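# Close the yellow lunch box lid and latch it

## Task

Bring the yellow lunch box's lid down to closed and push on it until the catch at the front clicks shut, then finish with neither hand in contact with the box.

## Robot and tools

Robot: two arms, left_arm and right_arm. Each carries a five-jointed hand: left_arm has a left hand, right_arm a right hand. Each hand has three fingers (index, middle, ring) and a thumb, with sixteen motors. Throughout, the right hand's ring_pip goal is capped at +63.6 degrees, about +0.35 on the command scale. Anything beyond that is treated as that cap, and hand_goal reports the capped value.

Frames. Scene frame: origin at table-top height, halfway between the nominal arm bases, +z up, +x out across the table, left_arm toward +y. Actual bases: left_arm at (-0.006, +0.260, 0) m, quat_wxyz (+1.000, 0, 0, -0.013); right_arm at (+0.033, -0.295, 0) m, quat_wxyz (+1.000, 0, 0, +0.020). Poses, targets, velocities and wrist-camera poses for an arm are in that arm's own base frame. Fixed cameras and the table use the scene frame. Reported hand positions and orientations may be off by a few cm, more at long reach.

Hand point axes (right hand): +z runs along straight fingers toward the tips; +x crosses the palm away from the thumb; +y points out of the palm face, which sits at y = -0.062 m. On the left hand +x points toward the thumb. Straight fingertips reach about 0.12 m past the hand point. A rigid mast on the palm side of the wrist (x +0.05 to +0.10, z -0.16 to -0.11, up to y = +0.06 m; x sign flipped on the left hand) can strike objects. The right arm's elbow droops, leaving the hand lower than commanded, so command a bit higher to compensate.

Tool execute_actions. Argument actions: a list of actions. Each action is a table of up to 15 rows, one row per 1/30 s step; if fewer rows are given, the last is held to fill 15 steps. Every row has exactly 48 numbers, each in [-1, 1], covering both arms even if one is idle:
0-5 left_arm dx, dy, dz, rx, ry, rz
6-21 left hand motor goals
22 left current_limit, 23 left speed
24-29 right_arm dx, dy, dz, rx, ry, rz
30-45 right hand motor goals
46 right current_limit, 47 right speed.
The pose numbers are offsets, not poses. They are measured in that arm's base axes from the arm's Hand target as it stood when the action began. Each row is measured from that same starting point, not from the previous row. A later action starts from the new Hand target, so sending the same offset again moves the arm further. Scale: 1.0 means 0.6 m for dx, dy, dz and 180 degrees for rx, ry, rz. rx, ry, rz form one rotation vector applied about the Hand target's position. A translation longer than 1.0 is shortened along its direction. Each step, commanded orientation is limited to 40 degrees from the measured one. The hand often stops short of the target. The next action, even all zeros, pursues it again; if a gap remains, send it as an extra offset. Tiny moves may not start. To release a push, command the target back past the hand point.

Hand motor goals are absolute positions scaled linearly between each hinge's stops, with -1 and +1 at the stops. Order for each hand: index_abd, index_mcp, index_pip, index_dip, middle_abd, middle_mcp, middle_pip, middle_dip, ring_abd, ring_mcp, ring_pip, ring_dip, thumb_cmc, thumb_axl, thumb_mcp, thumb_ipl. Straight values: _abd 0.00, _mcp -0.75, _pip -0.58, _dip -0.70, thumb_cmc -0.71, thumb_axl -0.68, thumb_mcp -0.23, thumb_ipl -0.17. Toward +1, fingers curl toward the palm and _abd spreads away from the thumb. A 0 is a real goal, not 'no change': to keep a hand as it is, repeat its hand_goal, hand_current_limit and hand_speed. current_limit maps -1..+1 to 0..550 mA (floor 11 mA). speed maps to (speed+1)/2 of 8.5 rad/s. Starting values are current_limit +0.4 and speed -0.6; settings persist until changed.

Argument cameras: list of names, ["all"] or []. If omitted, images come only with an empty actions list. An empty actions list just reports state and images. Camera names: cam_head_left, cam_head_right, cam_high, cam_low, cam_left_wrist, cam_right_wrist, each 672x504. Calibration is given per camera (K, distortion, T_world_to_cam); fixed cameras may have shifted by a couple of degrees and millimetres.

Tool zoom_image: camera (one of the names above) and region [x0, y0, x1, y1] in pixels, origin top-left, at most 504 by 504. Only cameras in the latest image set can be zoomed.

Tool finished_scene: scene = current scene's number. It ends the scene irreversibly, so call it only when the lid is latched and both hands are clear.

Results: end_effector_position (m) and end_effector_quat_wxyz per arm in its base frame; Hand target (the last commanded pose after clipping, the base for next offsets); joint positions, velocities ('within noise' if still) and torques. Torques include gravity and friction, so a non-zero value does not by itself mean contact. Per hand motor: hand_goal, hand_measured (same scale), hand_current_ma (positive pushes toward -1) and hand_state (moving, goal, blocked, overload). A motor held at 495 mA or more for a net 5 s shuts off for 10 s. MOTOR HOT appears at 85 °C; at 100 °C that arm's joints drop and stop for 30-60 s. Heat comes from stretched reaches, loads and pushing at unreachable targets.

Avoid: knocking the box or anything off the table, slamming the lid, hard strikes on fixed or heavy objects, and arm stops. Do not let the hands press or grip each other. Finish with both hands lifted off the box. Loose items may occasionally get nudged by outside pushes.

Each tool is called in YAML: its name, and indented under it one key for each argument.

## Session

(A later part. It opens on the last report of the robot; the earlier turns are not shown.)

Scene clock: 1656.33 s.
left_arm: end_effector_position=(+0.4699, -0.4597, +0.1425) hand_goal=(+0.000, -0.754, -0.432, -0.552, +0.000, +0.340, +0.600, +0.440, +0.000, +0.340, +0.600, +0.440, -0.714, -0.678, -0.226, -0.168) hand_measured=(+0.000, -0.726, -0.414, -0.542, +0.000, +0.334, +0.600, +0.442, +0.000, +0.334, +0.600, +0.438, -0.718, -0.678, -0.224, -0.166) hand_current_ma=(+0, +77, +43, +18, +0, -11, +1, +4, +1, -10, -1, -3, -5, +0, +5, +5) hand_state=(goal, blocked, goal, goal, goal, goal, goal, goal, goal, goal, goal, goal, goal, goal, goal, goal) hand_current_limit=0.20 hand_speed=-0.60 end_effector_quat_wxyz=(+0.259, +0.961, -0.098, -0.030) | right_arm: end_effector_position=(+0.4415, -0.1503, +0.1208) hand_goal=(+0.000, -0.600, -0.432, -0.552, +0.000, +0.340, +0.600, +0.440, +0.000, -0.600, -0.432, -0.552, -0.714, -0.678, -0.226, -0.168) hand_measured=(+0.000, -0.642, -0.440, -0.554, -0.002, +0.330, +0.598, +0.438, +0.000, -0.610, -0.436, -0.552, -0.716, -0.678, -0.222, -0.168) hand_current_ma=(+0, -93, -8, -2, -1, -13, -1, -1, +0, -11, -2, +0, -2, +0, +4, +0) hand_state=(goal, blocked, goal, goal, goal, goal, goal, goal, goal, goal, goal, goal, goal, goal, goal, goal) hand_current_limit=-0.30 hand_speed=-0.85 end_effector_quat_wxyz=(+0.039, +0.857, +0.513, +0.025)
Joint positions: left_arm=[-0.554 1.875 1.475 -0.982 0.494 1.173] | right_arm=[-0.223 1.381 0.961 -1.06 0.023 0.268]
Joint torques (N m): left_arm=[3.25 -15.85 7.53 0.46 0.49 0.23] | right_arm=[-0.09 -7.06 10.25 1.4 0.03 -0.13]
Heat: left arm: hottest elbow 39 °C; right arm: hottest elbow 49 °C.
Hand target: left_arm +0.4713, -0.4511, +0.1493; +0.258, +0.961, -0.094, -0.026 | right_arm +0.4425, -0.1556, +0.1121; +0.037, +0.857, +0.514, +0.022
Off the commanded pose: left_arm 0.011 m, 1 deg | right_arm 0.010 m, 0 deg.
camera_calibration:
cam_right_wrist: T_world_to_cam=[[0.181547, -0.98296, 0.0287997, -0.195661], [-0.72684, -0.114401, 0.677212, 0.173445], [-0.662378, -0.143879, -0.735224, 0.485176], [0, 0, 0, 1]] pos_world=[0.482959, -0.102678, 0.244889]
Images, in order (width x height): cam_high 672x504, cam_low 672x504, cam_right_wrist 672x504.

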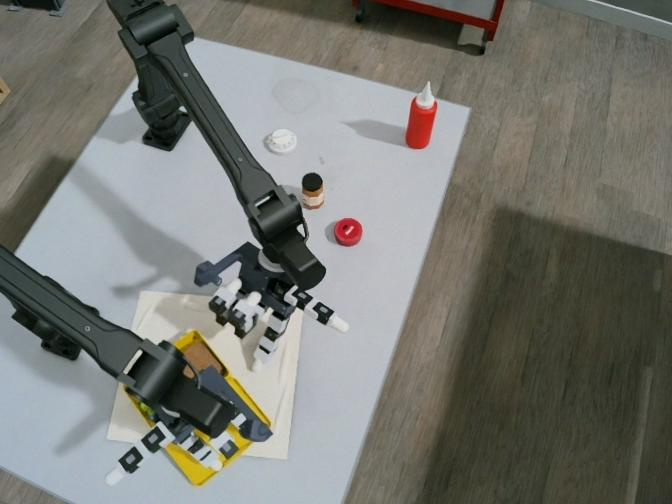

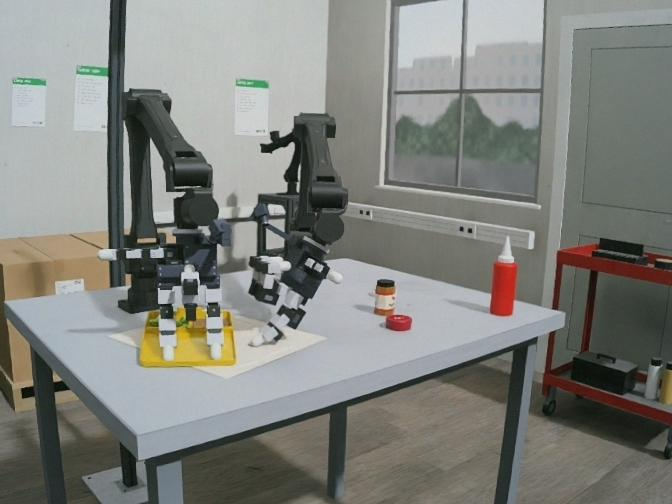

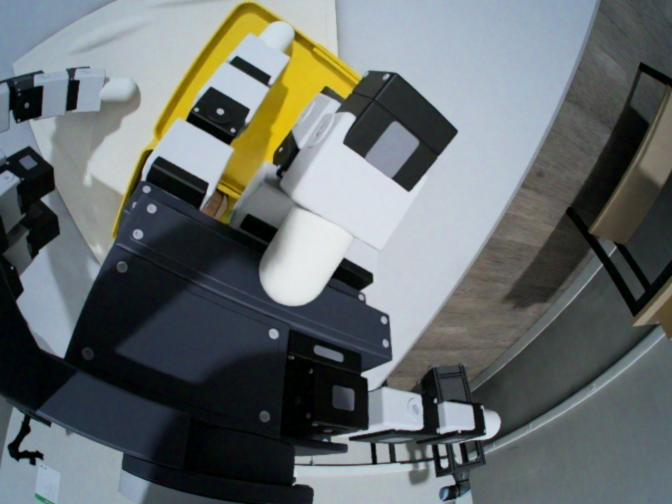

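execute_actions:
  actions:
    - [[0,0.0,0,0,0,0,0,-0.753,-0.431,-0.551,0,0.34,0.6,0.44,0,0.34,0.6,0.44,-0.714,-0.678,-0.226,-0.168,0.2,-0.6,0.012,-0.006,0.025,0,0,0,0,-0.4,-0.431,-0.551,0,0.34,0.6,0.44,0,-0.4,-0.431,-0.551,-0.714,-0.678,-0.226,-0.168,-0.3,-0.7]]
    - [[0,0.0,0,0,0,0,0,-0.753,-0.431,-0.551,0,0.34,0.6,0.44,0,0.34,0.6,0.44,-0.714,-0.678,-0.226,-0.168,0.2,-0.6,0.006,-0.003,0.025,0,0,0,0,-0.3,-0.431,-0.551,0,0.34,0.6,0.44,0,-0.3,-0.431,-0.551,-0.714,-0.678,-0.226,-0.168,-0.3,-0.7]]
    - [[0,0.0,0,0,0,0,0,-0.753,-0.431,-0.551,0,0.34,0.6,0.44,0,0.34,0.6,0.44,-0.714,-0.678,-0.226,-0.168,0.2,-0.6,0.0,-0.0,0.025,0,0,0,0,-0.3,-0.431,-0.551,0,0.34,0.6,0.44,0,-0.3,-0.431,-0.551,-0.714,-0.678,-0.226,-0.168,-0.3,-0.7]]
  cameras: ["cam_low","cam_high","cam_right_wrist"]

zoom_image:
  camera: "cam_low"
  region: [110, 270, 280, 370]

zoom_image:
  camera: "cam_right_wrist"
  region: [150, 0, 350, 150]

Scene clock: 1668.23 s.
left_arm: end_effector_position=(+0.4699, -0.4597, +0.1425) hand_goal=(+0.000, -0.754, -0.432, -0.552, +0.000, +0.340, +0.600, +0.440, +0.000, +0.340, +0.600, +0.440, -0.714, -0.678, -0.226, -0.168) hand_measured=(+0.000, -0.726, -0.414, -0.542, +0.000, +0.334, +0.600, +0.442, +0.000, +0.334, +0.600, +0.438, -0.718, -0.678, -0.224, -0.166) hand_current_ma=(+0, +77, +43, +18, +0, -11, +1, +4, +1, -10, -1, -3, -5, +0, +5, +5) hand_state=(goal, blocked, goal, goal, goal, goal, goal, goal, goal, goal, goal, goal, goal, goal, goal, goal) hand_current_limit=0.20 hand_speed=-0.60 end_effector_quat_wxyz=(+0.259, +0.961, -0.098, -0.030) | right_arm: end_effector_position=(+0.4342, -0.1510, +0.1283) hand_goal=(+0.000, -0.300, -0.432, -0.552, +0.000, +0.340, +0.600, +0.440, +0.000, -0.300, -0.432, -0.552, -0.714, -0.678, -0.226, -0.168) hand_measured=(+0.000, -0.312, -0.438, -0.554, -0.002, +0.330, +0.598, +0.438, +0.000, -0.312, -0.436, -0.552, -0.716, -0.678, -0.222, -0.168) hand_current_ma=(+0, -16, -4, -2, -1, -13, -1, -1, +0, -15, -2, +0, -2, +0, +4, +0) hand_state=(goal, goal, goal, goal, goal, goal, goal, goal, goal, goal, goal, goal, goal, goal, goal, goal) hand_current_limit=-0.30 hand_speed=-0.70 end_effector_quat_wxyz=(+0.017, +0.858, +0.514, +0.002)
Joint positions: left_arm=[-0.554 1.875 1.475 -0.982 0.494 1.173] | right_arm=[-0.23 1.389 1.007 -1.162 0.022 0.261]
Joint torques (N m): left_arm=[3.31 -15.74 7.54 0.46 0.48 0.23] | right_arm=[-0.15 -9.17 16.02 0.28 0.11 -0.12]
Heat: left arm: hottest elbow 39 °C; right arm: hottest elbow 49 °C.
Hand target: left_arm +0.4713, -0.4511, +0.1493; +0.258, +0.961, -0.094, -0.026 | right_arm +0.4534, -0.1611, +0.1573; +0.038, +0.857, +0.514, +0.022
Off the commanded pose: left_arm 0.011 m, 1 deg | right_arm 0.036 m, 3 deg.
camera_calibration:
cam_right_wrist: T_world_to_cam=[[0.182575, -0.983189, 0.00254404, -0.192289], [-0.68326, -0.125018, 0.719393, 0.137049], [-0.706981, -0.133082, -0.694599, 0.501562], [0, 0, 0, 1]] pos_world=[0.483342, -0.105174, 0.250282]
Images, in order (width x height): cam_high 672x504, cam_low 672x504, cam_right_wrist 672x504.

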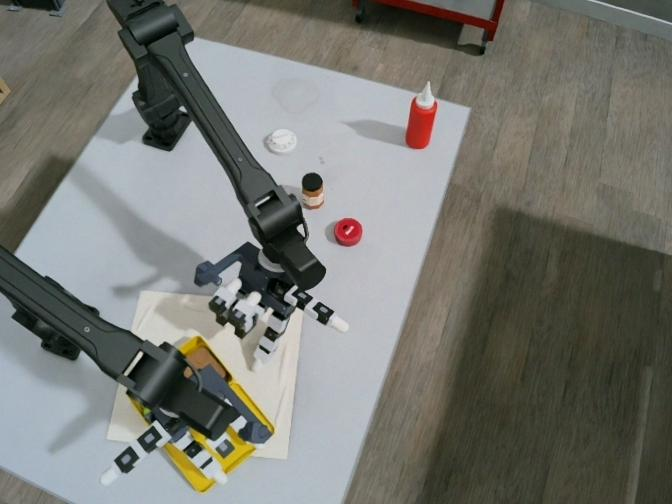

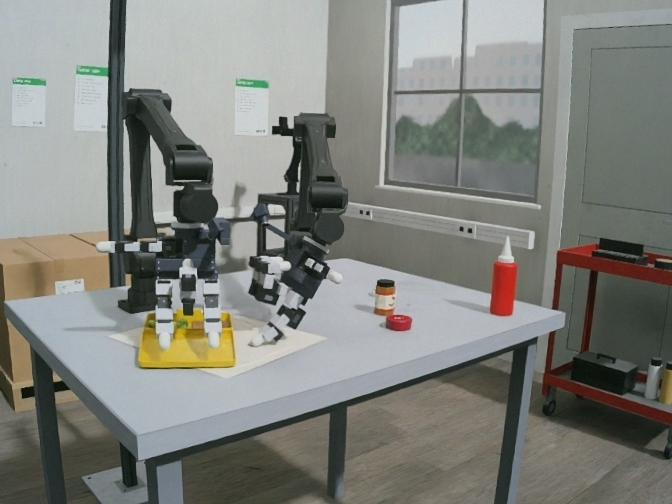

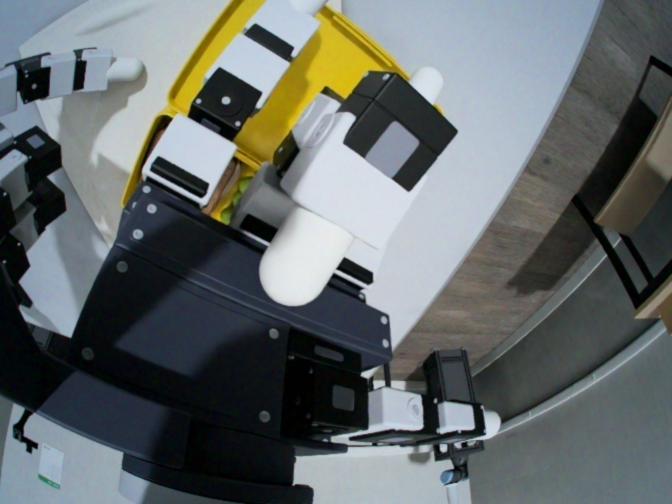

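Scaled by 2.965 from the camera's 672x504 image, which has a finer 960x720 frame.

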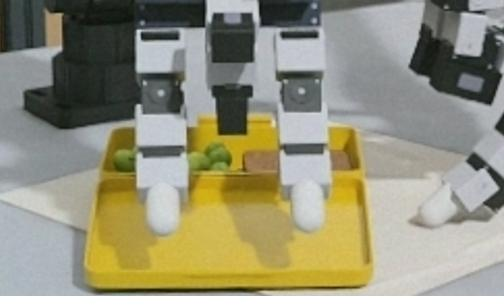

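Scaled by 2.520 from the camera's 672x504 image, which has a finer 960x720 frame.

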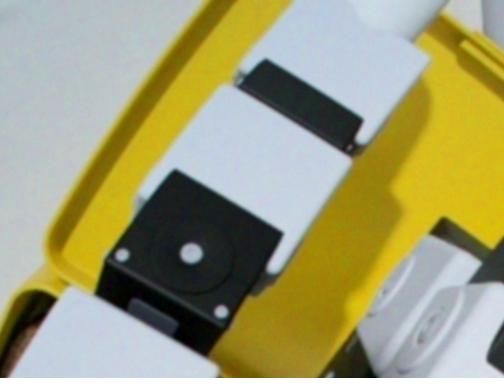

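execute_actions:
  actions:
    - [[-0.02,0.03,0.03,0,0,-0.0833,0,-0.753,-0.431,-0.551,0,0.34,0.6,0.44,0,0.34,0.6,0.44,-0.714,-0.678,-0.226,-0.168,0.2,-0.6,0,0.0,0.08,0,0,0,0,-0.6,-0.431,-0.551,0,0.34,0.6,0.44,0,-0.6,-0.431,-0.551,-0.714,-0.678,-0.226,-0.168,0.2,-0.6]]
    - [[0,0.0,0,0,0,0,0,-0.753,-0.431,-0.551,0,0.34,0.6,0.44,0,0.34,0.6,0.44,-0.714,-0.678,-0.226,-0.168,0.2,-0.6,-0.05,-0.1,0.1,-0.03,-0.06,0,0,-0.6,-0.431,-0.551,0,0.34,0.6,0.44,0,-0.6,-0.431,-0.551,-0.714,-0.678,-0.226,-0.168,0.4,-0.5]]
    - [[0,0.0,0,0,0,0,0,-0.753,-0.431,-0.551,0,0.34,0.6,0.44,0,0.34,0.6,0.44,-0.714,-0.678,-0.226,-0.168,0.2,-0.6,-0.07,-0.1,0.05,-0.03,-0.06,0,0,-0.6,-0.431,-0.551,0,0.34,0.6,0.44,0,-0.6,-0.431,-0.551,-0.714,-0.678,-0.226,-0.168,0.4,-0.5]]
    - [[0,0.0,0,0,0,0,0,-0.753,-0.431,-0.551,0,0.34,0.6,0.44,0,0.34,0.6,0.44,-0.714,-0.678,-0.226,-0.168,0.2,-0.6,-0.07,-0.1,0.0,0,0,0,0,-0.6,-0.431,-0.551,0,0.34,0.6,0.44,0,-0.6,-0.431,-0.551,-0.714,-0.678,-0.226,-0.168,0.4,-0.5]]
  cameras: ["all"]

zoom_image:
  camera: "cam_high"
  region: [100, 310, 300, 500]

zoom_image:
  camera: "cam_low"
  region: [110, 270, 320, 380]

zoom_image:
  camera: "cam_left_wrist"
  region: [150, 0, 450, 200]

Scene clock: 1687.17 s.
left_arm: end_effector_position=(+0.4479, -0.4252, +0.1536) hand_goal=(+0.000, -0.754, -0.432, -0.552, +0.000, +0.340, +0.600, +0.440, +0.000, +0.340, +0.600, +0.440, -0.714, -0.678, -0.226, -0.168) hand_measured=(-0.004, -0.756, -0.430, -0.550, +0.000, +0.334, +0.600, +0.442, +0.000, +0.334, +0.600, +0.438, -0.718, -0.678, -0.224, -0.166) hand_current_ma=(-4, -3, +1, +3, +0, -11, +1, +4, +1, -10, -1, -3, -5, +0, +5, +5) hand_state=(goal, goal, goal, goal, goal, goal, goal, goal, goal, goal, goal, goal, goal, goal, goal, goal) hand_current_limit=0.20 hand_speed=-0.60 end_effector_quat_wxyz=(+0.249, +0.943, -0.210, -0.074) | right_arm: end_effector_position=(+0.3356, -0.3371, +0.2910) hand_goal=(+0.000, -0.600, -0.432, -0.552, +0.000, +0.340, +0.600, +0.440, +0.000, -0.600, -0.432, -0.552, -0.714, -0.678, -0.226, -0.168) hand_measured=(+0.000, -0.604, -0.436, -0.554, -0.002, +0.330, +0.598, +0.438, +0.000, -0.604, -0.436, -0.552, -0.716, -0.678, -0.222, -0.168) hand_current_ma=(+0, -3, -3, -2, -1, -13, -1, -1, +0, -2, -2, +0, -2, +0, +4, +0) hand_state=(goal, goal, goal, goal, goal, goal, goal, goal, goal, goal, goal, goal, goal, goal, goal, goal) hand_current_limit=0.40 hand_speed=-0.50 end_effector_quat_wxyz=(+0.210, +0.834, +0.492, +0.134)
Joint positions: left_arm=[-0.498 1.906 1.56 -1.229 0.525 1.512] | right_arm=[-0.864 1.084 1.009 -1.025 -0.186 -0.313]
Joint torques (N m): left_arm=[2.08 -13.57 12.72 -0.2 0.66 0.28] | right_arm=[0.62 -5.25 13.87 1.61 -0.4 -0.15]
Heat: left arm: hottest elbow 39 °C; right arm: hottest elbow 51 °C.
Hand target: left_arm +0.4593, -0.4331, +0.1672; +0.252, +0.941, -0.219, -0.059 | right_arm +0.3394, -0.3410, +0.2952; +0.213, +0.830, +0.498, +0.134
Off the commanded pose: left_arm 0.019 m, 2 deg | right_arm 0.007 m, 1 deg.
camera_calibration:
cam_left_wrist: T_world_to_cam=[[-0.440333, 0.85602, -0.270807, 0.565627], [0.780688, 0.514017, 0.355406, -0.228327], [0.443434, -0.0549186, -0.894623, 0.0354738], [0, 0, 0, 1]] pos_world=[0.411586, -0.364876, 0.26606]
cam_right_wrist: T_world_to_cam=[[0.114151, -0.95793, 0.263325, -0.40219], [-0.924898, -0.00570982, 0.380173, 0.149444], [-0.362675, -0.286946, -0.886639, 0.408574], [0, 0, 0, 1]] pos_world=[0.332311, -0.267178, 0.41135]

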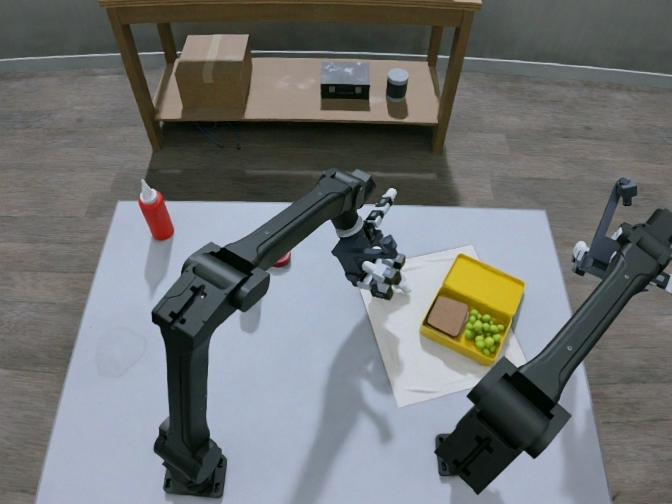

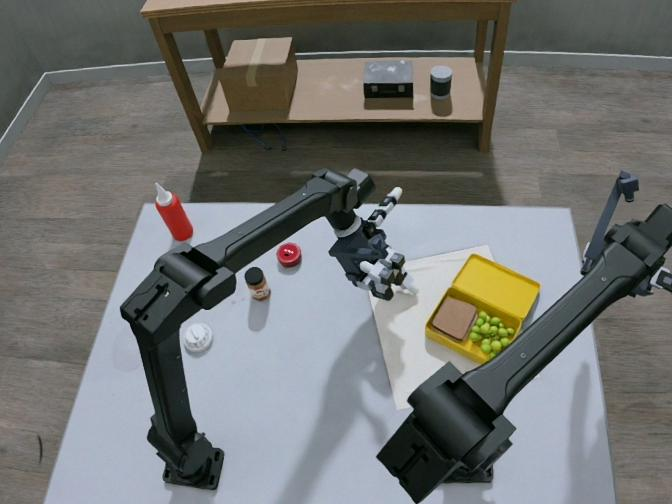

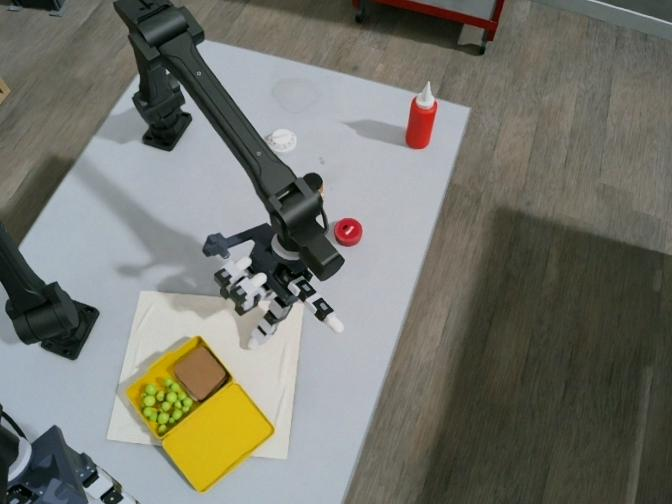

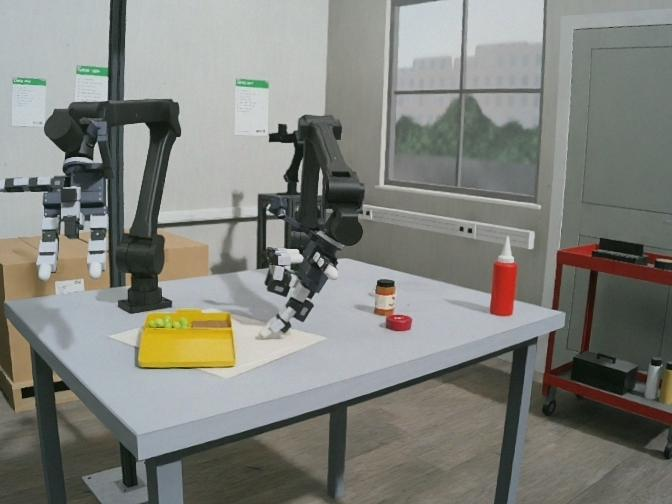

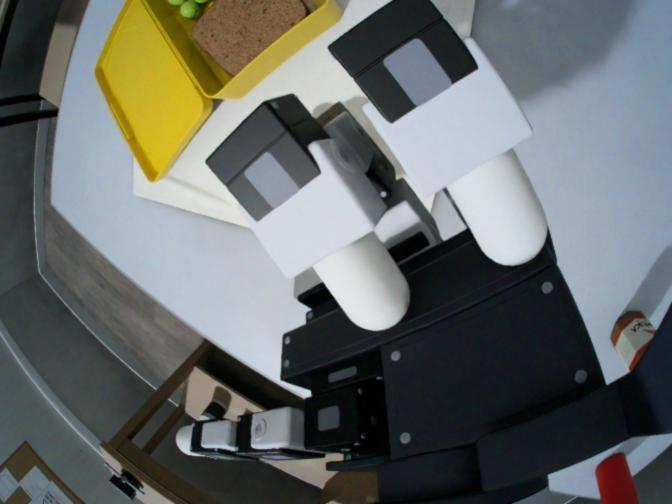

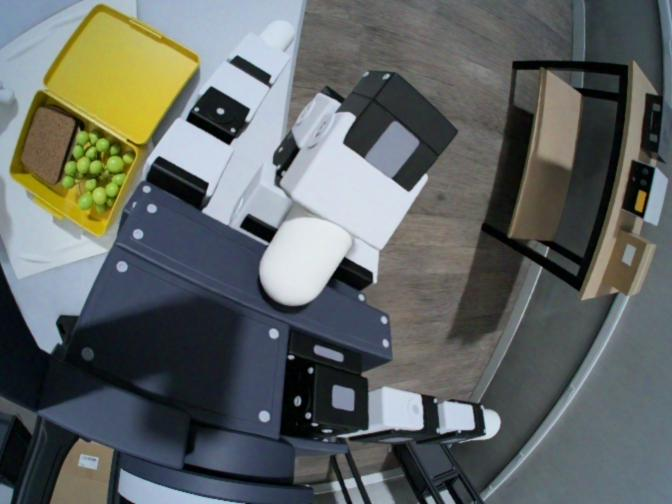

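Scaled by 2.520 from the camera's 672x504 image, which has a finer 960x720 frame.

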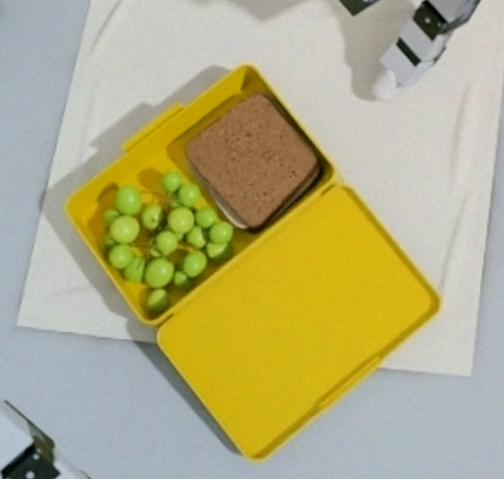

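Scaled by 2.400 from the camera's 672x504 image, which has a finer 960x720 frame.

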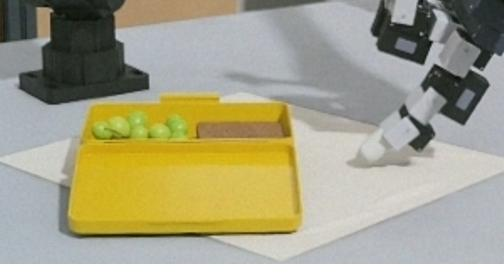

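Scaled by 1.680 from the camera's 672x504 image, which has a finer 960x720 frame.

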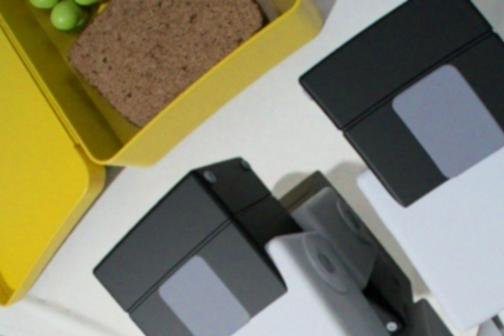

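execute_actions:
  actions:
    - [[0.06,-0.09,-0.0,0,0,0,0,-0.616,-0.285,-0.435,0,0.34,0.6,0.44,0,0.34,0.6,0.44,-0.714,-0.678,-0.226,-0.168,0.2,-0.6,-0.05,0.0,0.0,0,0,0,0,-0.6,-0.431,-0.551,0,0.34,0.6,0.44,0,-0.6,-0.431,-0.551,-0.714,-0.678,-0.226,-0.168,0.4,-0.5]]
    - [[0.012,-0.007,-0.04,0,0,0,0,-0.616,-0.285,-0.435,0,0.34,0.6,0.44,0,0.34,0.6,0.44,-0.714,-0.678,-0.226,-0.168,0.2,-0.6,-0.05,0.0,0.0,0,0,0,0,-0.6,-0.431,-0.551,0,0.34,0.6,0.44,0,-0.6,-0.431,-0.551,-0.714,-0.678,-0.226,-0.168,0.4,-0.5]]
    - [[0,0,-0.03,0,0,0,0,-0.616,-0.285,-0.435,0,0.34,0.6,0.44,0,0.34,0.6,0.44,-0.714,-0.678,-0.226,-0.168,0.2,-0.6,0.0,0.0,0.0,0,0,0,0,-0.6,-0.431,-0.551,0,0.34,0.6,0.44,0,-0.6,-0.431,-0.551,-0.714,-0.678,-0.226,-0.168,0.4,-0.5]]
  cameras: ["cam_head_right","cam_high","cam_low","cam_left_wrist"]

zoom_image:
  camera: "cam_high"
  region: [150, 330, 310, 490]

zoom_image:
  camera: "cam_low"
  region: [130, 280, 300, 380]

zoom_image:
  camera: "cam_left_wrist"
  region: [50, 0, 350, 200]

Scene clock: 1723.10 s.
left_arm: end_effector_position=(+0.4903, -0.4855, +0.1249) hand_goal=(+0.000, -0.616, -0.286, -0.436, +0.000, +0.340, +0.600, +0.440, +0.000, +0.340, +0.600, +0.440, -0.714, -0.678, -0.226, -0.168) hand_measured=(+0.000, -0.616, -0.288, -0.440, +0.000, +0.334, +0.600, +0.442, +0.000, +0.334, +0.600, +0.438, -0.718, -0.678, -0.224, -0.166) hand_current_ma=(+0, +0, -1, -5, +0, -11, +1, +4, +1, -10, -1, -3, -6, +0, +5, +5) hand_state=(goal, goal, goal, goal, goal, goal, goal, goal, goal, goal, goal, goal, goal, goal, goal, goal) hand_current_limit=0.20 hand_speed=-0.60 end_effector_quat_wxyz=(+0.249, +0.941, -0.219, -0.072) | right_arm: end_effector_position=(+0.2843, -0.3423, +0.2948) hand_goal=(+0.000, -0.600, -0.432, -0.552, +0.000, +0.340, +0.600, +0.440, +0.000, -0.600, -0.432, -0.552, -0.714, -0.678, -0.226, -0.168) hand_measured=(+0.000, -0.604, -0.436, -0.554, -0.002, +0.330, +0.598, +0.438, +0.000, -0.604, -0.436, -0.552, -0.718, -0.678, -0.222, -0.168) hand_current_ma=(+0, -4, -3, -2, -1, -13, -1, -1, +0, -3, -2, +0, -2, +0, +4, +0) hand_state=(goal, goal, goal, goal, goal, goal, goal, goal, goal, goal, goal, goal, goal, goal, goal, goal) hand_current_limit=0.40 hand_speed=-0.50 end_effector_quat_wxyz=(+0.212, +0.831, +0.496, +0.135)
Joint positions: left_arm=[-0.549 2.103 1.797 -1.243 0.523 1.474] | right_arm=[-1.014 1.014 0.973 -1.085 -0.257 -0.461]
Joint torques (N m): left_arm=[2.37 -15.44 11.02 0.98 0.68 0.14] | right_arm=[0.03 -5.89 11.88 1.24 -0.5 -0.18]
Heat: left arm: hottest elbow 44 °C; right arm: hottest elbow 50 °C.
Hand target: left_arm +0.5025, -0.4914, +0.1253; +0.252, +0.941, -0.219, -0.059 | right_arm +0.2794, -0.3410, +0.2951; +0.213, +0.830, +0.498, +0.134
Off the commanded pose: left_arm 0.014 m, 2 deg | right_arm 0.005 m, 0 deg.
camera_calibration:
cam_left_wrist: T_world_to_cam=[[-0.423095, 0.863018, -0.276027, 0.623634], [0.787022, 0.500985, 0.360014, -0.230314], [0.448984, -0.0649196, -0.891179, -0.0202817], [0, 0, 0, 1]] pos_world=[0.454225, -0.42414, 0.236982]
Images, in order (width x height): cam_head_right 672x504, cam_high 672x504, cam_low 672x504, cam_left_wrist 672x504.

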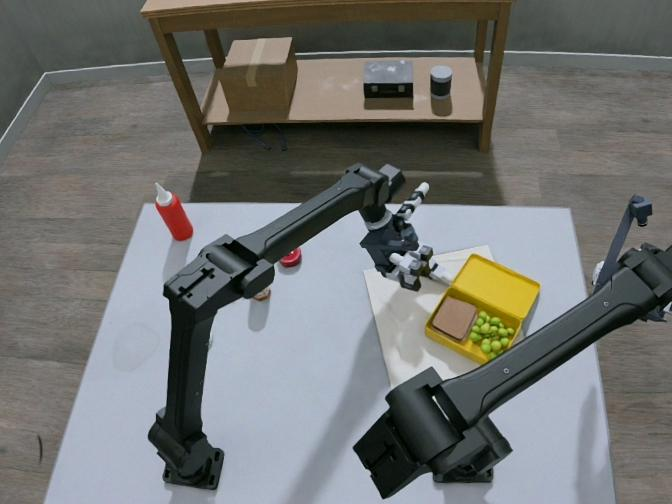

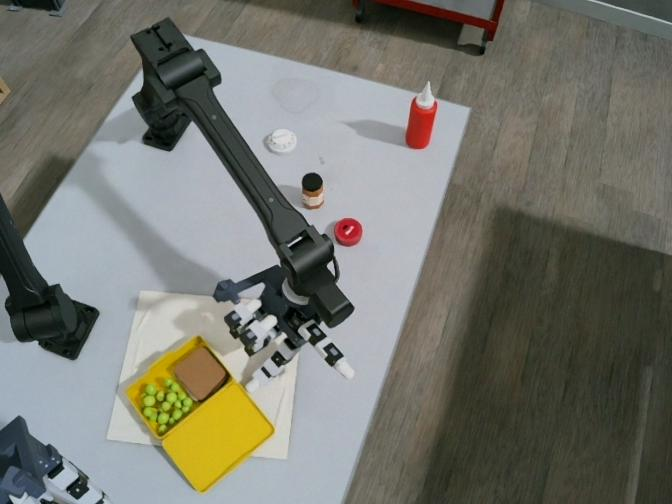

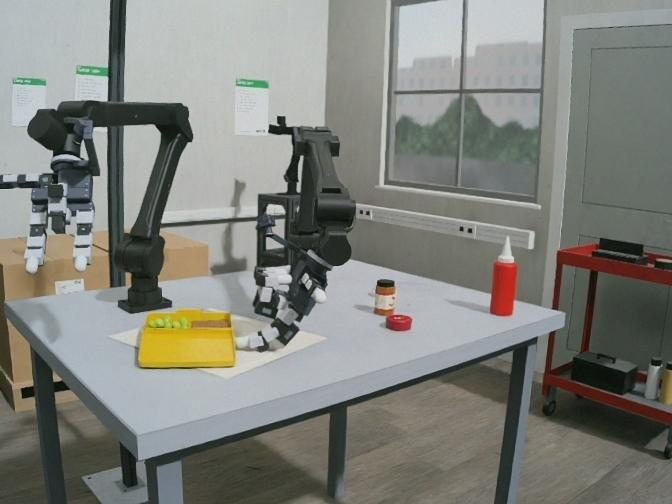

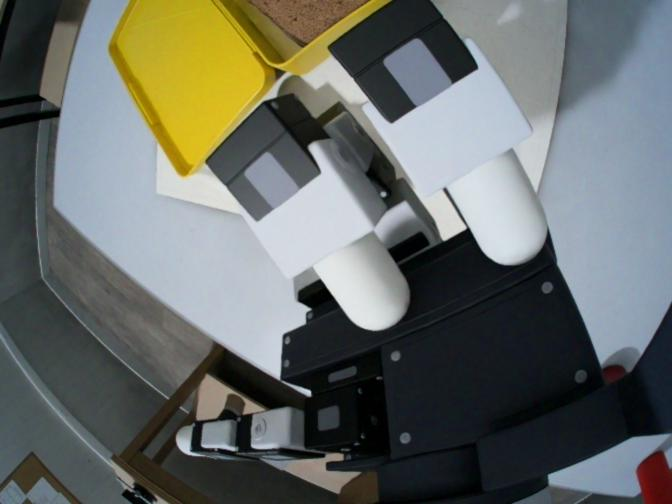

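Scaled by 3.150 from the camera's 672x504 image, which has a finer 960x720 frame.

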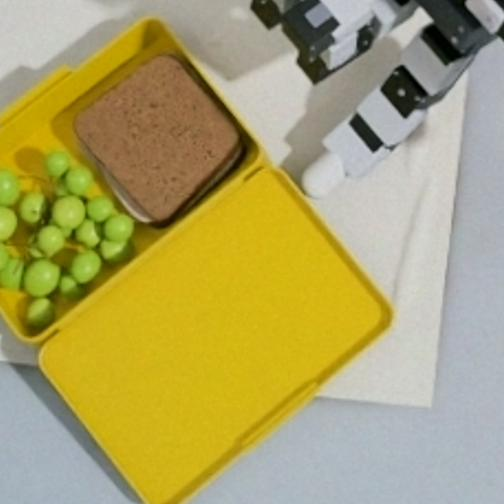

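Scaled by 2.965 from the camera's 672x504 image, which has a finer 960x720 frame.

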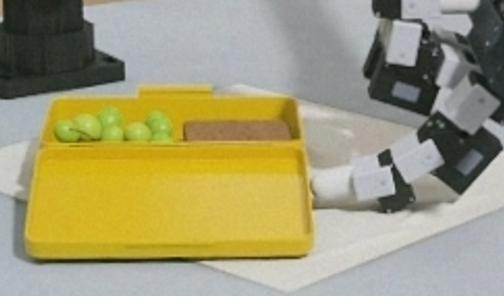

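Scaled by 1.680 from the camera's 672x504 image, which has a finer 960x720 frame.

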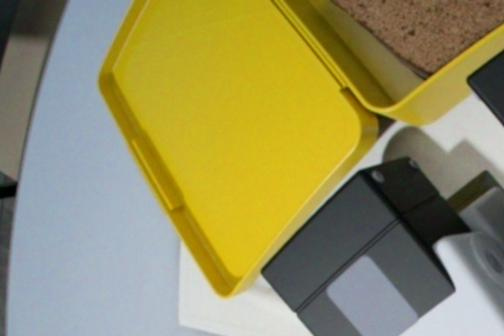

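execute_actions:
  actions:
    - [[0.0,0.0,-0.037,0,0,0,0,-0.616,-0.285,-0.435,0,0.34,0.6,0.44,0,0.34,0.6,0.44,-0.714,-0.678,-0.226,-0.168,0.2,-0.6,0,0.0,0.0,0,0,0,0,-0.6,-0.431,-0.551,0,0.34,0.6,0.44,0,-0.6,-0.431,-0.551,-0.714,-0.678,-0.226,-0.168,0.4,-0.5]]
  cameras: ["cam_high","cam_low","cam_left_wrist"]

zoom_image:
  camera: "cam_high"
  region: [150, 330, 310, 490]

zoom_image:
  camera: "cam_low"
  region: [180, 300, 290, 370]

Scene clock: 1730.97 s.
left_arm: end_effector_position=(+0.4969, -0.4898, +0.1217) hand_goal=(+0.000, -0.616, -0.286, -0.436, +0.000, +0.340, +0.600, +0.440, +0.000, +0.340, +0.600, +0.440, -0.714, -0.678, -0.226, -0.168) hand_measured=(+0.008, -0.602, -0.280, -0.440, +0.000, +0.334, +0.600, +0.442, +0.000, +0.334, +0.600, +0.438, -0.718, -0.678, -0.224, -0.166) hand_current_ma=(+15, +35, +10, -5, +0, -11, +1, +4, +1, -10, -1, -3, -6, +0, +5, +5) hand_state=(goal, goal, goal, goal, goal, goal, goal, goal, goal, goal, goal, goal, goal, goal, goal, goal) hand_current_limit=0.20 hand_speed=-0.60 end_effector_quat_wxyz=(+0.255, +0.939, -0.223, -0.056) | right_arm: end_effector_position=(+0.2843, -0.3423, +0.2948) hand_goal=(+0.000, -0.600, -0.432, -0.552, +0.000, +0.340, +0.600, +0.440, +0.000, -0.600, -0.432, -0.552, -0.714, -0.678, -0.226, -0.168) hand_measured=(+0.000, -0.604, -0.436, -0.554, -0.002, +0.330, +0.598, +0.438, +0.000, -0.604, -0.436, -0.552, -0.718, -0.678, -0.222, -0.168) hand_current_ma=(+0, -4, -3, -2, -1, -13, -1, -1, +0, -3, -2, +0, -2, +0, +4, +0) hand_state=(goal, goal, goal, goal, goal, goal, goal, goal, goal, goal, goal, goal, goal, goal, goal, goal) hand_current_limit=0.40 hand_speed=-0.50 end_effector_quat_wxyz=(+0.212, +0.831, +0.496, +0.135)
Joint positions: left_arm=[-0.549 2.111 1.797 -1.2 0.525 1.474] | right_arm=[-1.014 1.014 0.973 -1.085 -0.257 -0.461]
Joint torques (N m): left_arm=[2.32 -14.68 8.64 1.24 0.58 0.14] | right_arm=[0.03 -5.95 11.85 1.25 -0.51 -0.17]
Heat: left arm: hottest elbow 43 °C; right arm: hottest elbow 51 °C.
Hand target: left_arm +0.5025, -0.4914, +0.1031; +0.252, +0.941, -0.219, -0.059 | right_arm +0.2794, -0.3410, +0.2951; +0.213, +0.830, +0.497, +0.134
Off the commanded pose: left_arm 0.019 m, 1 deg | right_arm 0.005 m, 0 deg.
camera_calibration:
cam_left_wrist: T_world_to_cam=[[-0.414576, 0.85708, -0.305843, 0.625778], [0.776369, 0.508448, 0.372466, -0.224696], [0.474739, -0.0830317, -0.876201, -0.0498885], [0, 0, 0, 1]] pos_world=[0.457564, -0.426238, 0.231369]
Images, in order (width x height): cam_high 672x504, cam_low 672x504, cam_left_wrist 672x504.

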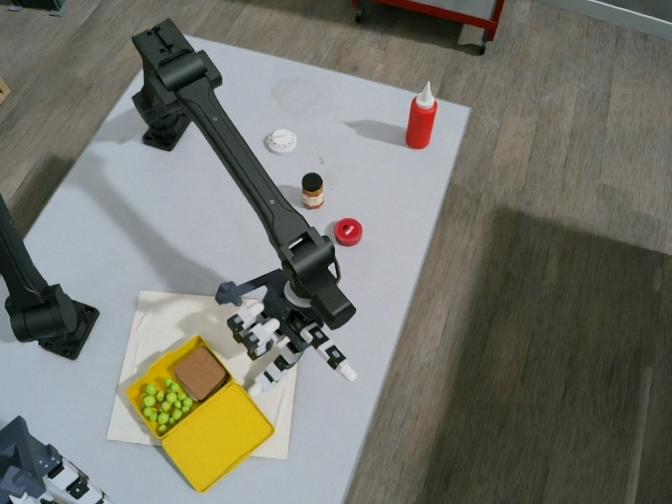

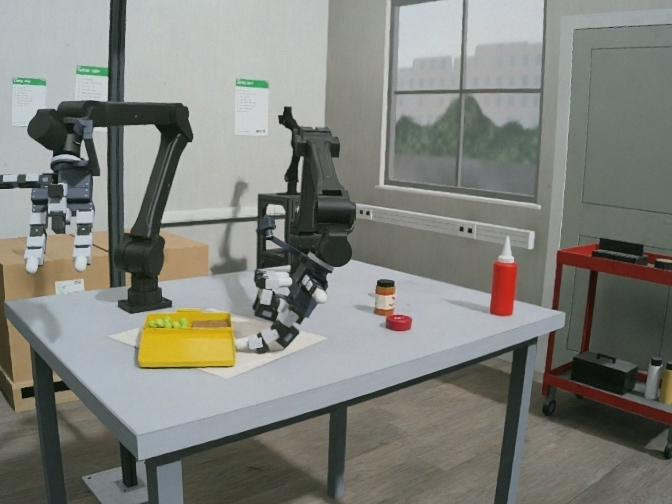

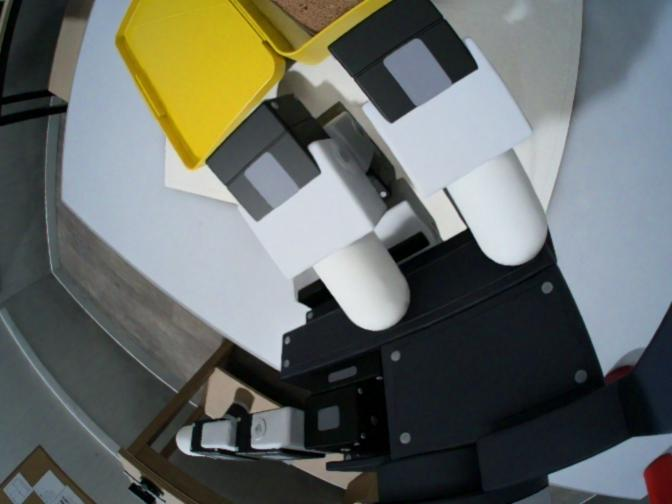

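Scaled by 3.150 from the camera's 672x504 image, which has a finer 960x720 frame.

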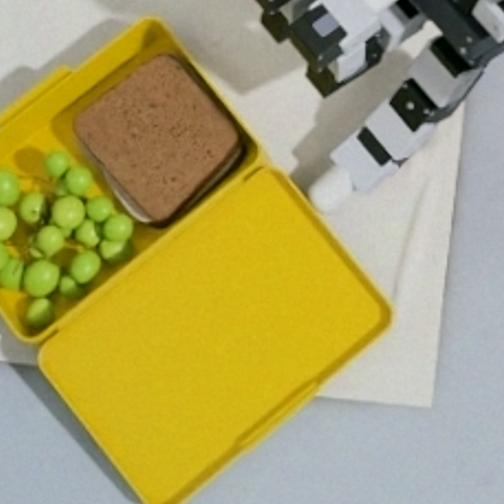

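Scaled by 4.582 from the camera's 672x504 image, which has a finer 960x720 frame.

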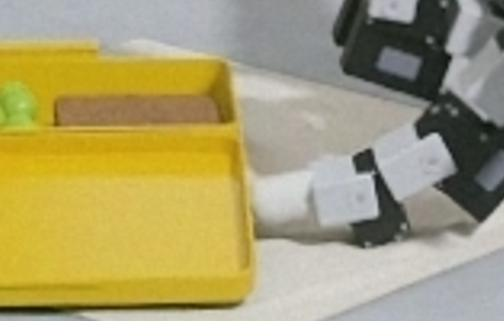

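execute_actions:
  actions:
    - [[-0.009,0.004,0.03,0,0,0,0,-0.616,-0.358,-0.551,0,0.34,0.6,0.44,0,0.34,0.6,0.44,-0.714,-0.678,-0.226,-0.168,0.2,-0.6,0,0.0,0.0,0,0,0,0,-0.6,-0.431,-0.551,0,0.34,0.6,0.44,0,-0.6,-0.431,-0.551,-0.714,-0.678,-0.226,-0.168,0.4,-0.5]]
    - [[0,0.0,-0.015,0,0,0,0,-0.616,-0.358,-0.551,0,0.34,0.6,0.44,0,0.34,0.6,0.44,-0.714,-0.678,-0.226,-0.168,0.2,-0.6,0,0.0,0.0,0,0,0,0,-0.6,-0.431,-0.551,0,0.34,0.6,0.44,0,-0.6,-0.431,-0.551,-0.714,-0.678,-0.226,-0.168,0.4,-0.5]]
  cameras: ["cam_high","cam_low","cam_left_wrist"]

zoom_image:
  camera: "cam_high"
  region: [150, 330, 310, 490]

zoom_image:
  camera: "cam_low"
  region: [180, 300, 290, 370]

Scene clock: 1742.30 s.
left_arm: end_effector_position=(+0.4967, -0.4900, +0.1222) hand_goal=(+0.000, -0.616, -0.358, -0.552, +0.000, +0.340, +0.600, +0.440, +0.000, +0.340, +0.600, +0.440, -0.714, -0.678, -0.226, -0.168) hand_measured=(+0.010, -0.592, -0.336, -0.550, +0.000, +0.334, +0.600, +0.442, +0.000, +0.334, +0.600, +0.438, -0.718, -0.678, -0.224, -0.166) hand_current_ma=(+15, +66, +54, +3, +0, -11, +1, +4, +1, -10, -1, -3, -6, +0, +5, +5) hand_state=(goal, blocked, blocked, goal, goal, goal, goal, goal, goal, goal, goal, goal, goal, goal, goal, goal) hand_current_limit=0.20 hand_speed=-0.60 end_effector_quat_wxyz=(+0.256, +0.939, -0.223, -0.057) | right_arm: end_effector_position=(+0.2843, -0.3423, +0.2948) hand_goal=(+0.000, -0.600, -0.432, -0.552, +0.000, +0.340, +0.600, +0.440, +0.000, -0.600, -0.432, -0.552, -0.714, -0.678, -0.226, -0.168) hand_measured=(+0.000, -0.604, -0.436, -0.554, -0.002, +0.330, +0.598, +0.438, +0.000, -0.604, -0.436, -0.552, -0.718, -0.678, -0.222, -0.168) hand_current_ma=(+0, -4, -3, -2, -1, -13, -1, -1, +0, -3, -2, +0, -2, +0, +4, +0) hand_state=(goal, goal, goal, goal, goal, goal, goal, goal, goal, goal, goal, goal, goal, goal, goal, goal) hand_current_limit=0.40 hand_speed=-0.50 end_effector_quat_wxyz=(+0.212, +0.831, +0.496, +0.135)
Joint positions: left_arm=[-0.549 2.111 1.797 -1.2 0.528 1.474] | right_arm=[-1.014 1.014 0.973 -1.085 -0.257 -0.461]
Joint torques (N m): left_arm=[2.14 -16.38 7.46 0.88 0.45 0.12] | right_arm=[0.03 -5.95 11.86 1.24 -0.5 -0.17]
Heat: left arm: hottest elbow 41 °C; right arm: hottest elbow 51 °C.
Hand target: left_arm +0.4971, -0.4890, +0.1121; +0.252, +0.941, -0.219, -0.059 | right_arm +0.2794, -0.3410, +0.2951; +0.213, +0.830, +0.497, +0.134
Off the commanded pose: left_arm 0.010 m, 1 deg | right_arm 0.005 m, 0 deg.
camera_calibration:
cam_left_wrist: T_world_to_cam=[[-0.414906, 0.85638, -0.307353, 0.626023], [0.777058, 0.509244, 0.369935, -0.224271], [0.473322, -0.0853428, -0.876746, -0.0497423], [0, 0, 0, 1]] pos_world=[0.457557, -0.426151, 0.231764]
Images, in order (width x height): cam_high 672x504, cam_low 672x504, cam_left_wrist 672x504.

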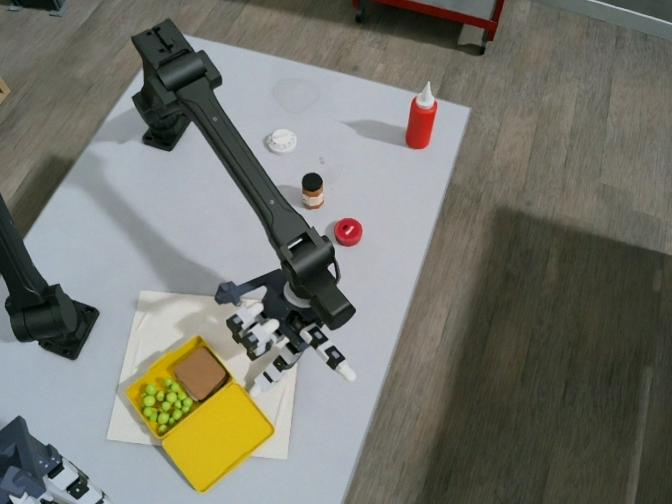

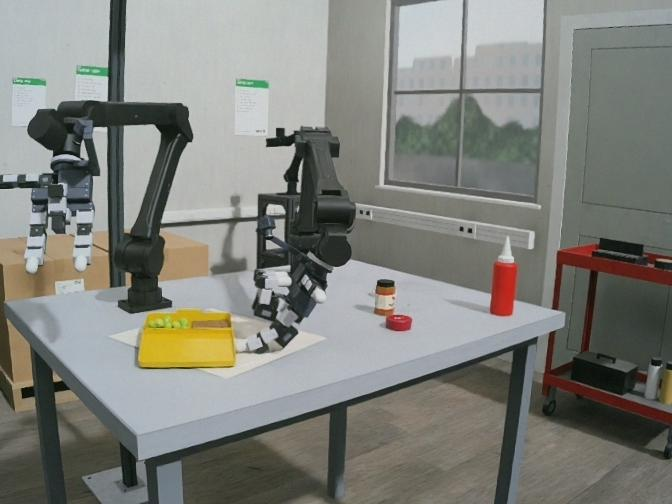

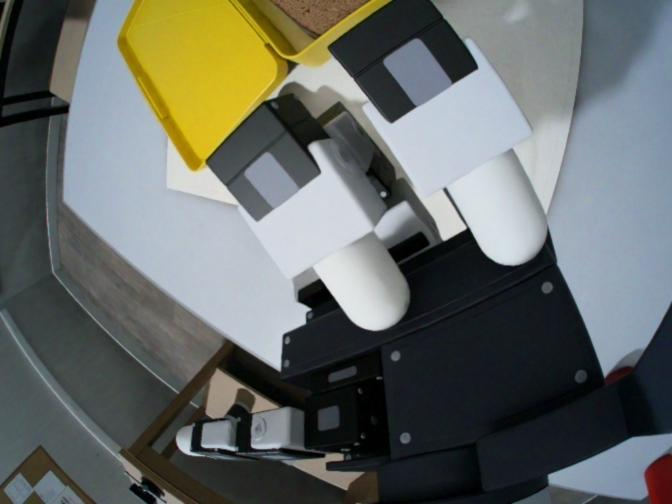

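Scaled by 3.150 from the camera's 672x504 image, which has a finer 960x720 frame.

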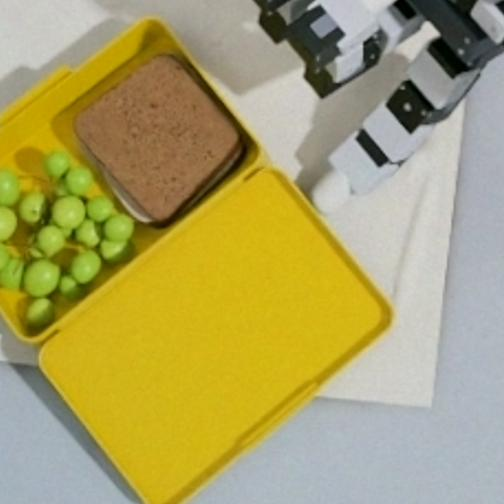

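Scaled by 4.582 from the camera's 672x504 image, which has a finer 960x720 frame.

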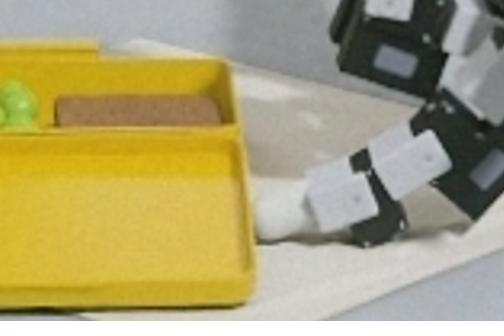

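execute_actions:
  actions:
    - [[-0.0142,-0.030,0.004,0,0,0,0,-0.616,-0.358,-0.551,0,0.34,0.6,0.44,0,0.34,0.6,0.44,-0.714,-0.678,-0.226,-0.168,0.2,-0.6,0,0.0,0.0,0,0,0,0,-0.6,-0.431,-0.551,0,0.34,0.6,0.44,0,-0.6,-0.431,-0.551,-0.714,-0.678,-0.226,-0.168,0.4,-0.5]]
    - [[-0.0142,-0.030,0,0,0,0,0,-0.616,-0.358,-0.551,0,0.34,0.6,0.44,0,0.34,0.6,0.44,-0.714,-0.678,-0.226,-0.168,0.2,-0.6,0,0.0,0.0,0,0,0,0,-0.6,-0.431,-0.551,0,0.34,0.6,0.44,0,-0.6,-0.431,-0.551,-0.714,-0.678,-0.226,-0.168,0.4,-0.5]]
  cameras: ["cam_high","cam_low","cam_left_wrist"]

zoom_image:
  camera: "cam_high"
  region: [150, 330, 310, 490]

zoom_image:
  camera: "cam_low"
  region: [180, 300, 290, 370]

Scene clock: 1751.07 s.
left_arm: end_effector_position=(+0.4872, -0.5135, +0.1222) hand_goal=(+0.000, -0.616, -0.358, -0.552, +0.000, +0.340, +0.600, +0.440, +0.000, +0.340, +0.600, +0.440, -0.714, -0.678, -0.226, -0.168) hand_measured=(-0.004, -0.592, -0.354, -0.554, +0.000, +0.334, +0.600, +0.442, +0.000, +0.334, +0.600, +0.438, -0.718, -0.678, -0.224, -0.166) hand_current_ma=(-4, +66, +8, -2, +0, -11, +1, +4, +1, -10, -1, -3, -6, +0, +5, +5) hand_state=(goal, blocked, goal, goal, goal, goal, goal, goal, goal, goal, goal, goal, goal, goal, goal, goal) hand_current_limit=0.20 hand_speed=-0.60 end_effector_quat_wxyz=(+0.256, +0.941, -0.215, -0.056) | right_arm: end_effector_position=(+0.2843, -0.3423, +0.2948) hand_goal=(+0.000, -0.600, -0.432, -0.552, +0.000, +0.340, +0.600, +0.440, +0.000, -0.600, -0.432, -0.552, -0.714, -0.678, -0.226, -0.168) hand_measured=(+0.000, -0.604, -0.436, -0.554, -0.002, +0.330, +0.598, +0.438, +0.000, -0.604, -0.436, -0.552, -0.718, -0.678, -0.222, -0.168) hand_current_ma=(+0, -4, -3, -2, -1, -13, -1, -1, +0, -3, -2, +0, -2, +0, +4, +0) hand_state=(goal, goal, goal, goal, goal, goal, goal, goal, goal, goal, goal, goal, goal, goal, goal, goal) hand_current_limit=0.40 hand_speed=-0.50 end_effector_quat_wxyz=(+0.212, +0.831, +0.496, +0.135)
Joint positions: left_arm=[-0.588 2.111 1.797 -1.17 0.525 1.409] | right_arm=[-1.014 1.014 0.973 -1.085 -0.257 -0.461]
Joint torques (N m): left_arm=[0.21 -16.09 8.79 0.8 0.41 0.07] | right_arm=[0.03 -5.89 11.86 1.25 -0.51 -0.17]
Heat: left arm: hottest elbow 40 °C; right arm: hottest elbow 50 °C.
Hand target: left_arm +0.4801, -0.5249, +0.1144; +0.252, +0.941, -0.219, -0.059 | right_arm +0.2794, -0.3410, +0.2951; +0.213, +0.830, +0.497, +0.134
Off the commanded pose: left_arm 0.016 m, 1 deg | right_arm 0.005 m, 0 deg.
camera_calibration:
cam_left_wrist: T_world_to_cam=[[-0.430002, 0.849638, -0.305309, 0.645835], [0.769274, 0.521813, 0.368685, -0.194588], [0.472563, -0.0763313, -0.877985, -0.0419875], [0, 0, 0, 1]] pos_world=[0.447244, -0.450392, 0.232057]
Images, in order (width x height): cam_high 672x504, cam_low 672x504, cam_left_wrist 672x504.

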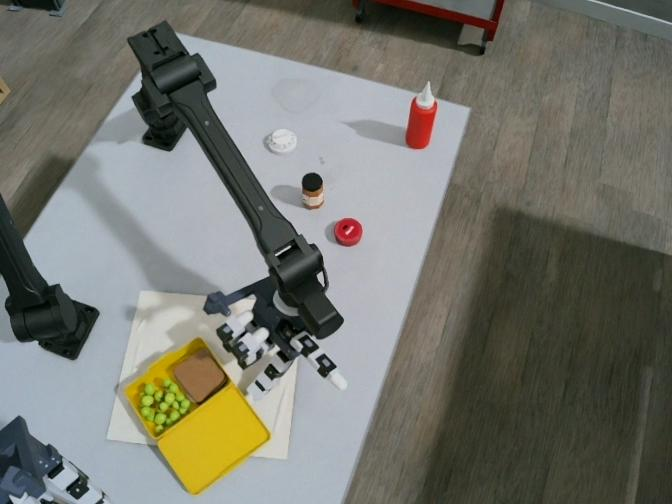

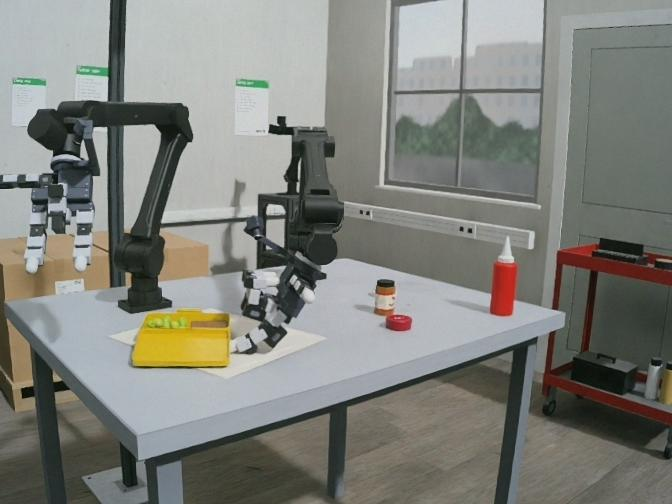

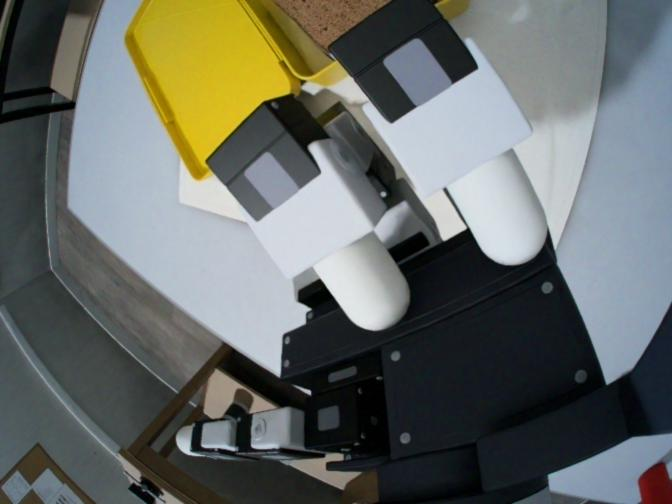

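Scaled by 3.150 from the camera's 672x504 image, which has a finer 960x720 frame.

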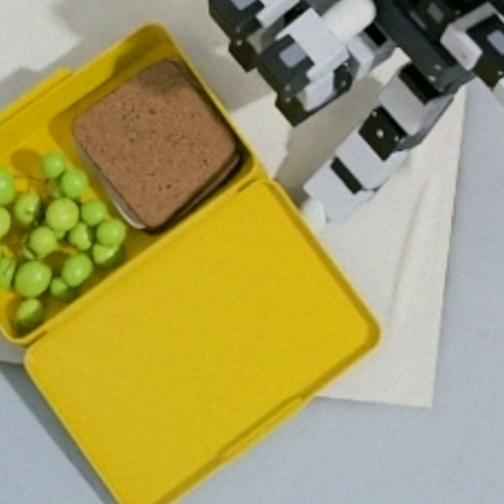

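Scaled by 4.582 from the camera's 672x504 image, which has a finer 960x720 frame.

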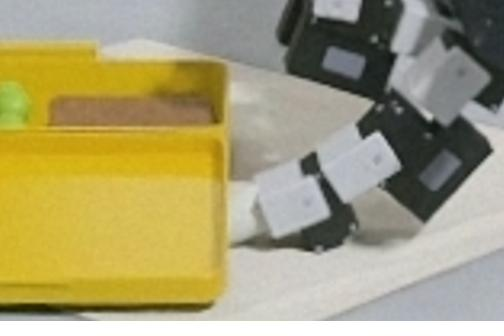

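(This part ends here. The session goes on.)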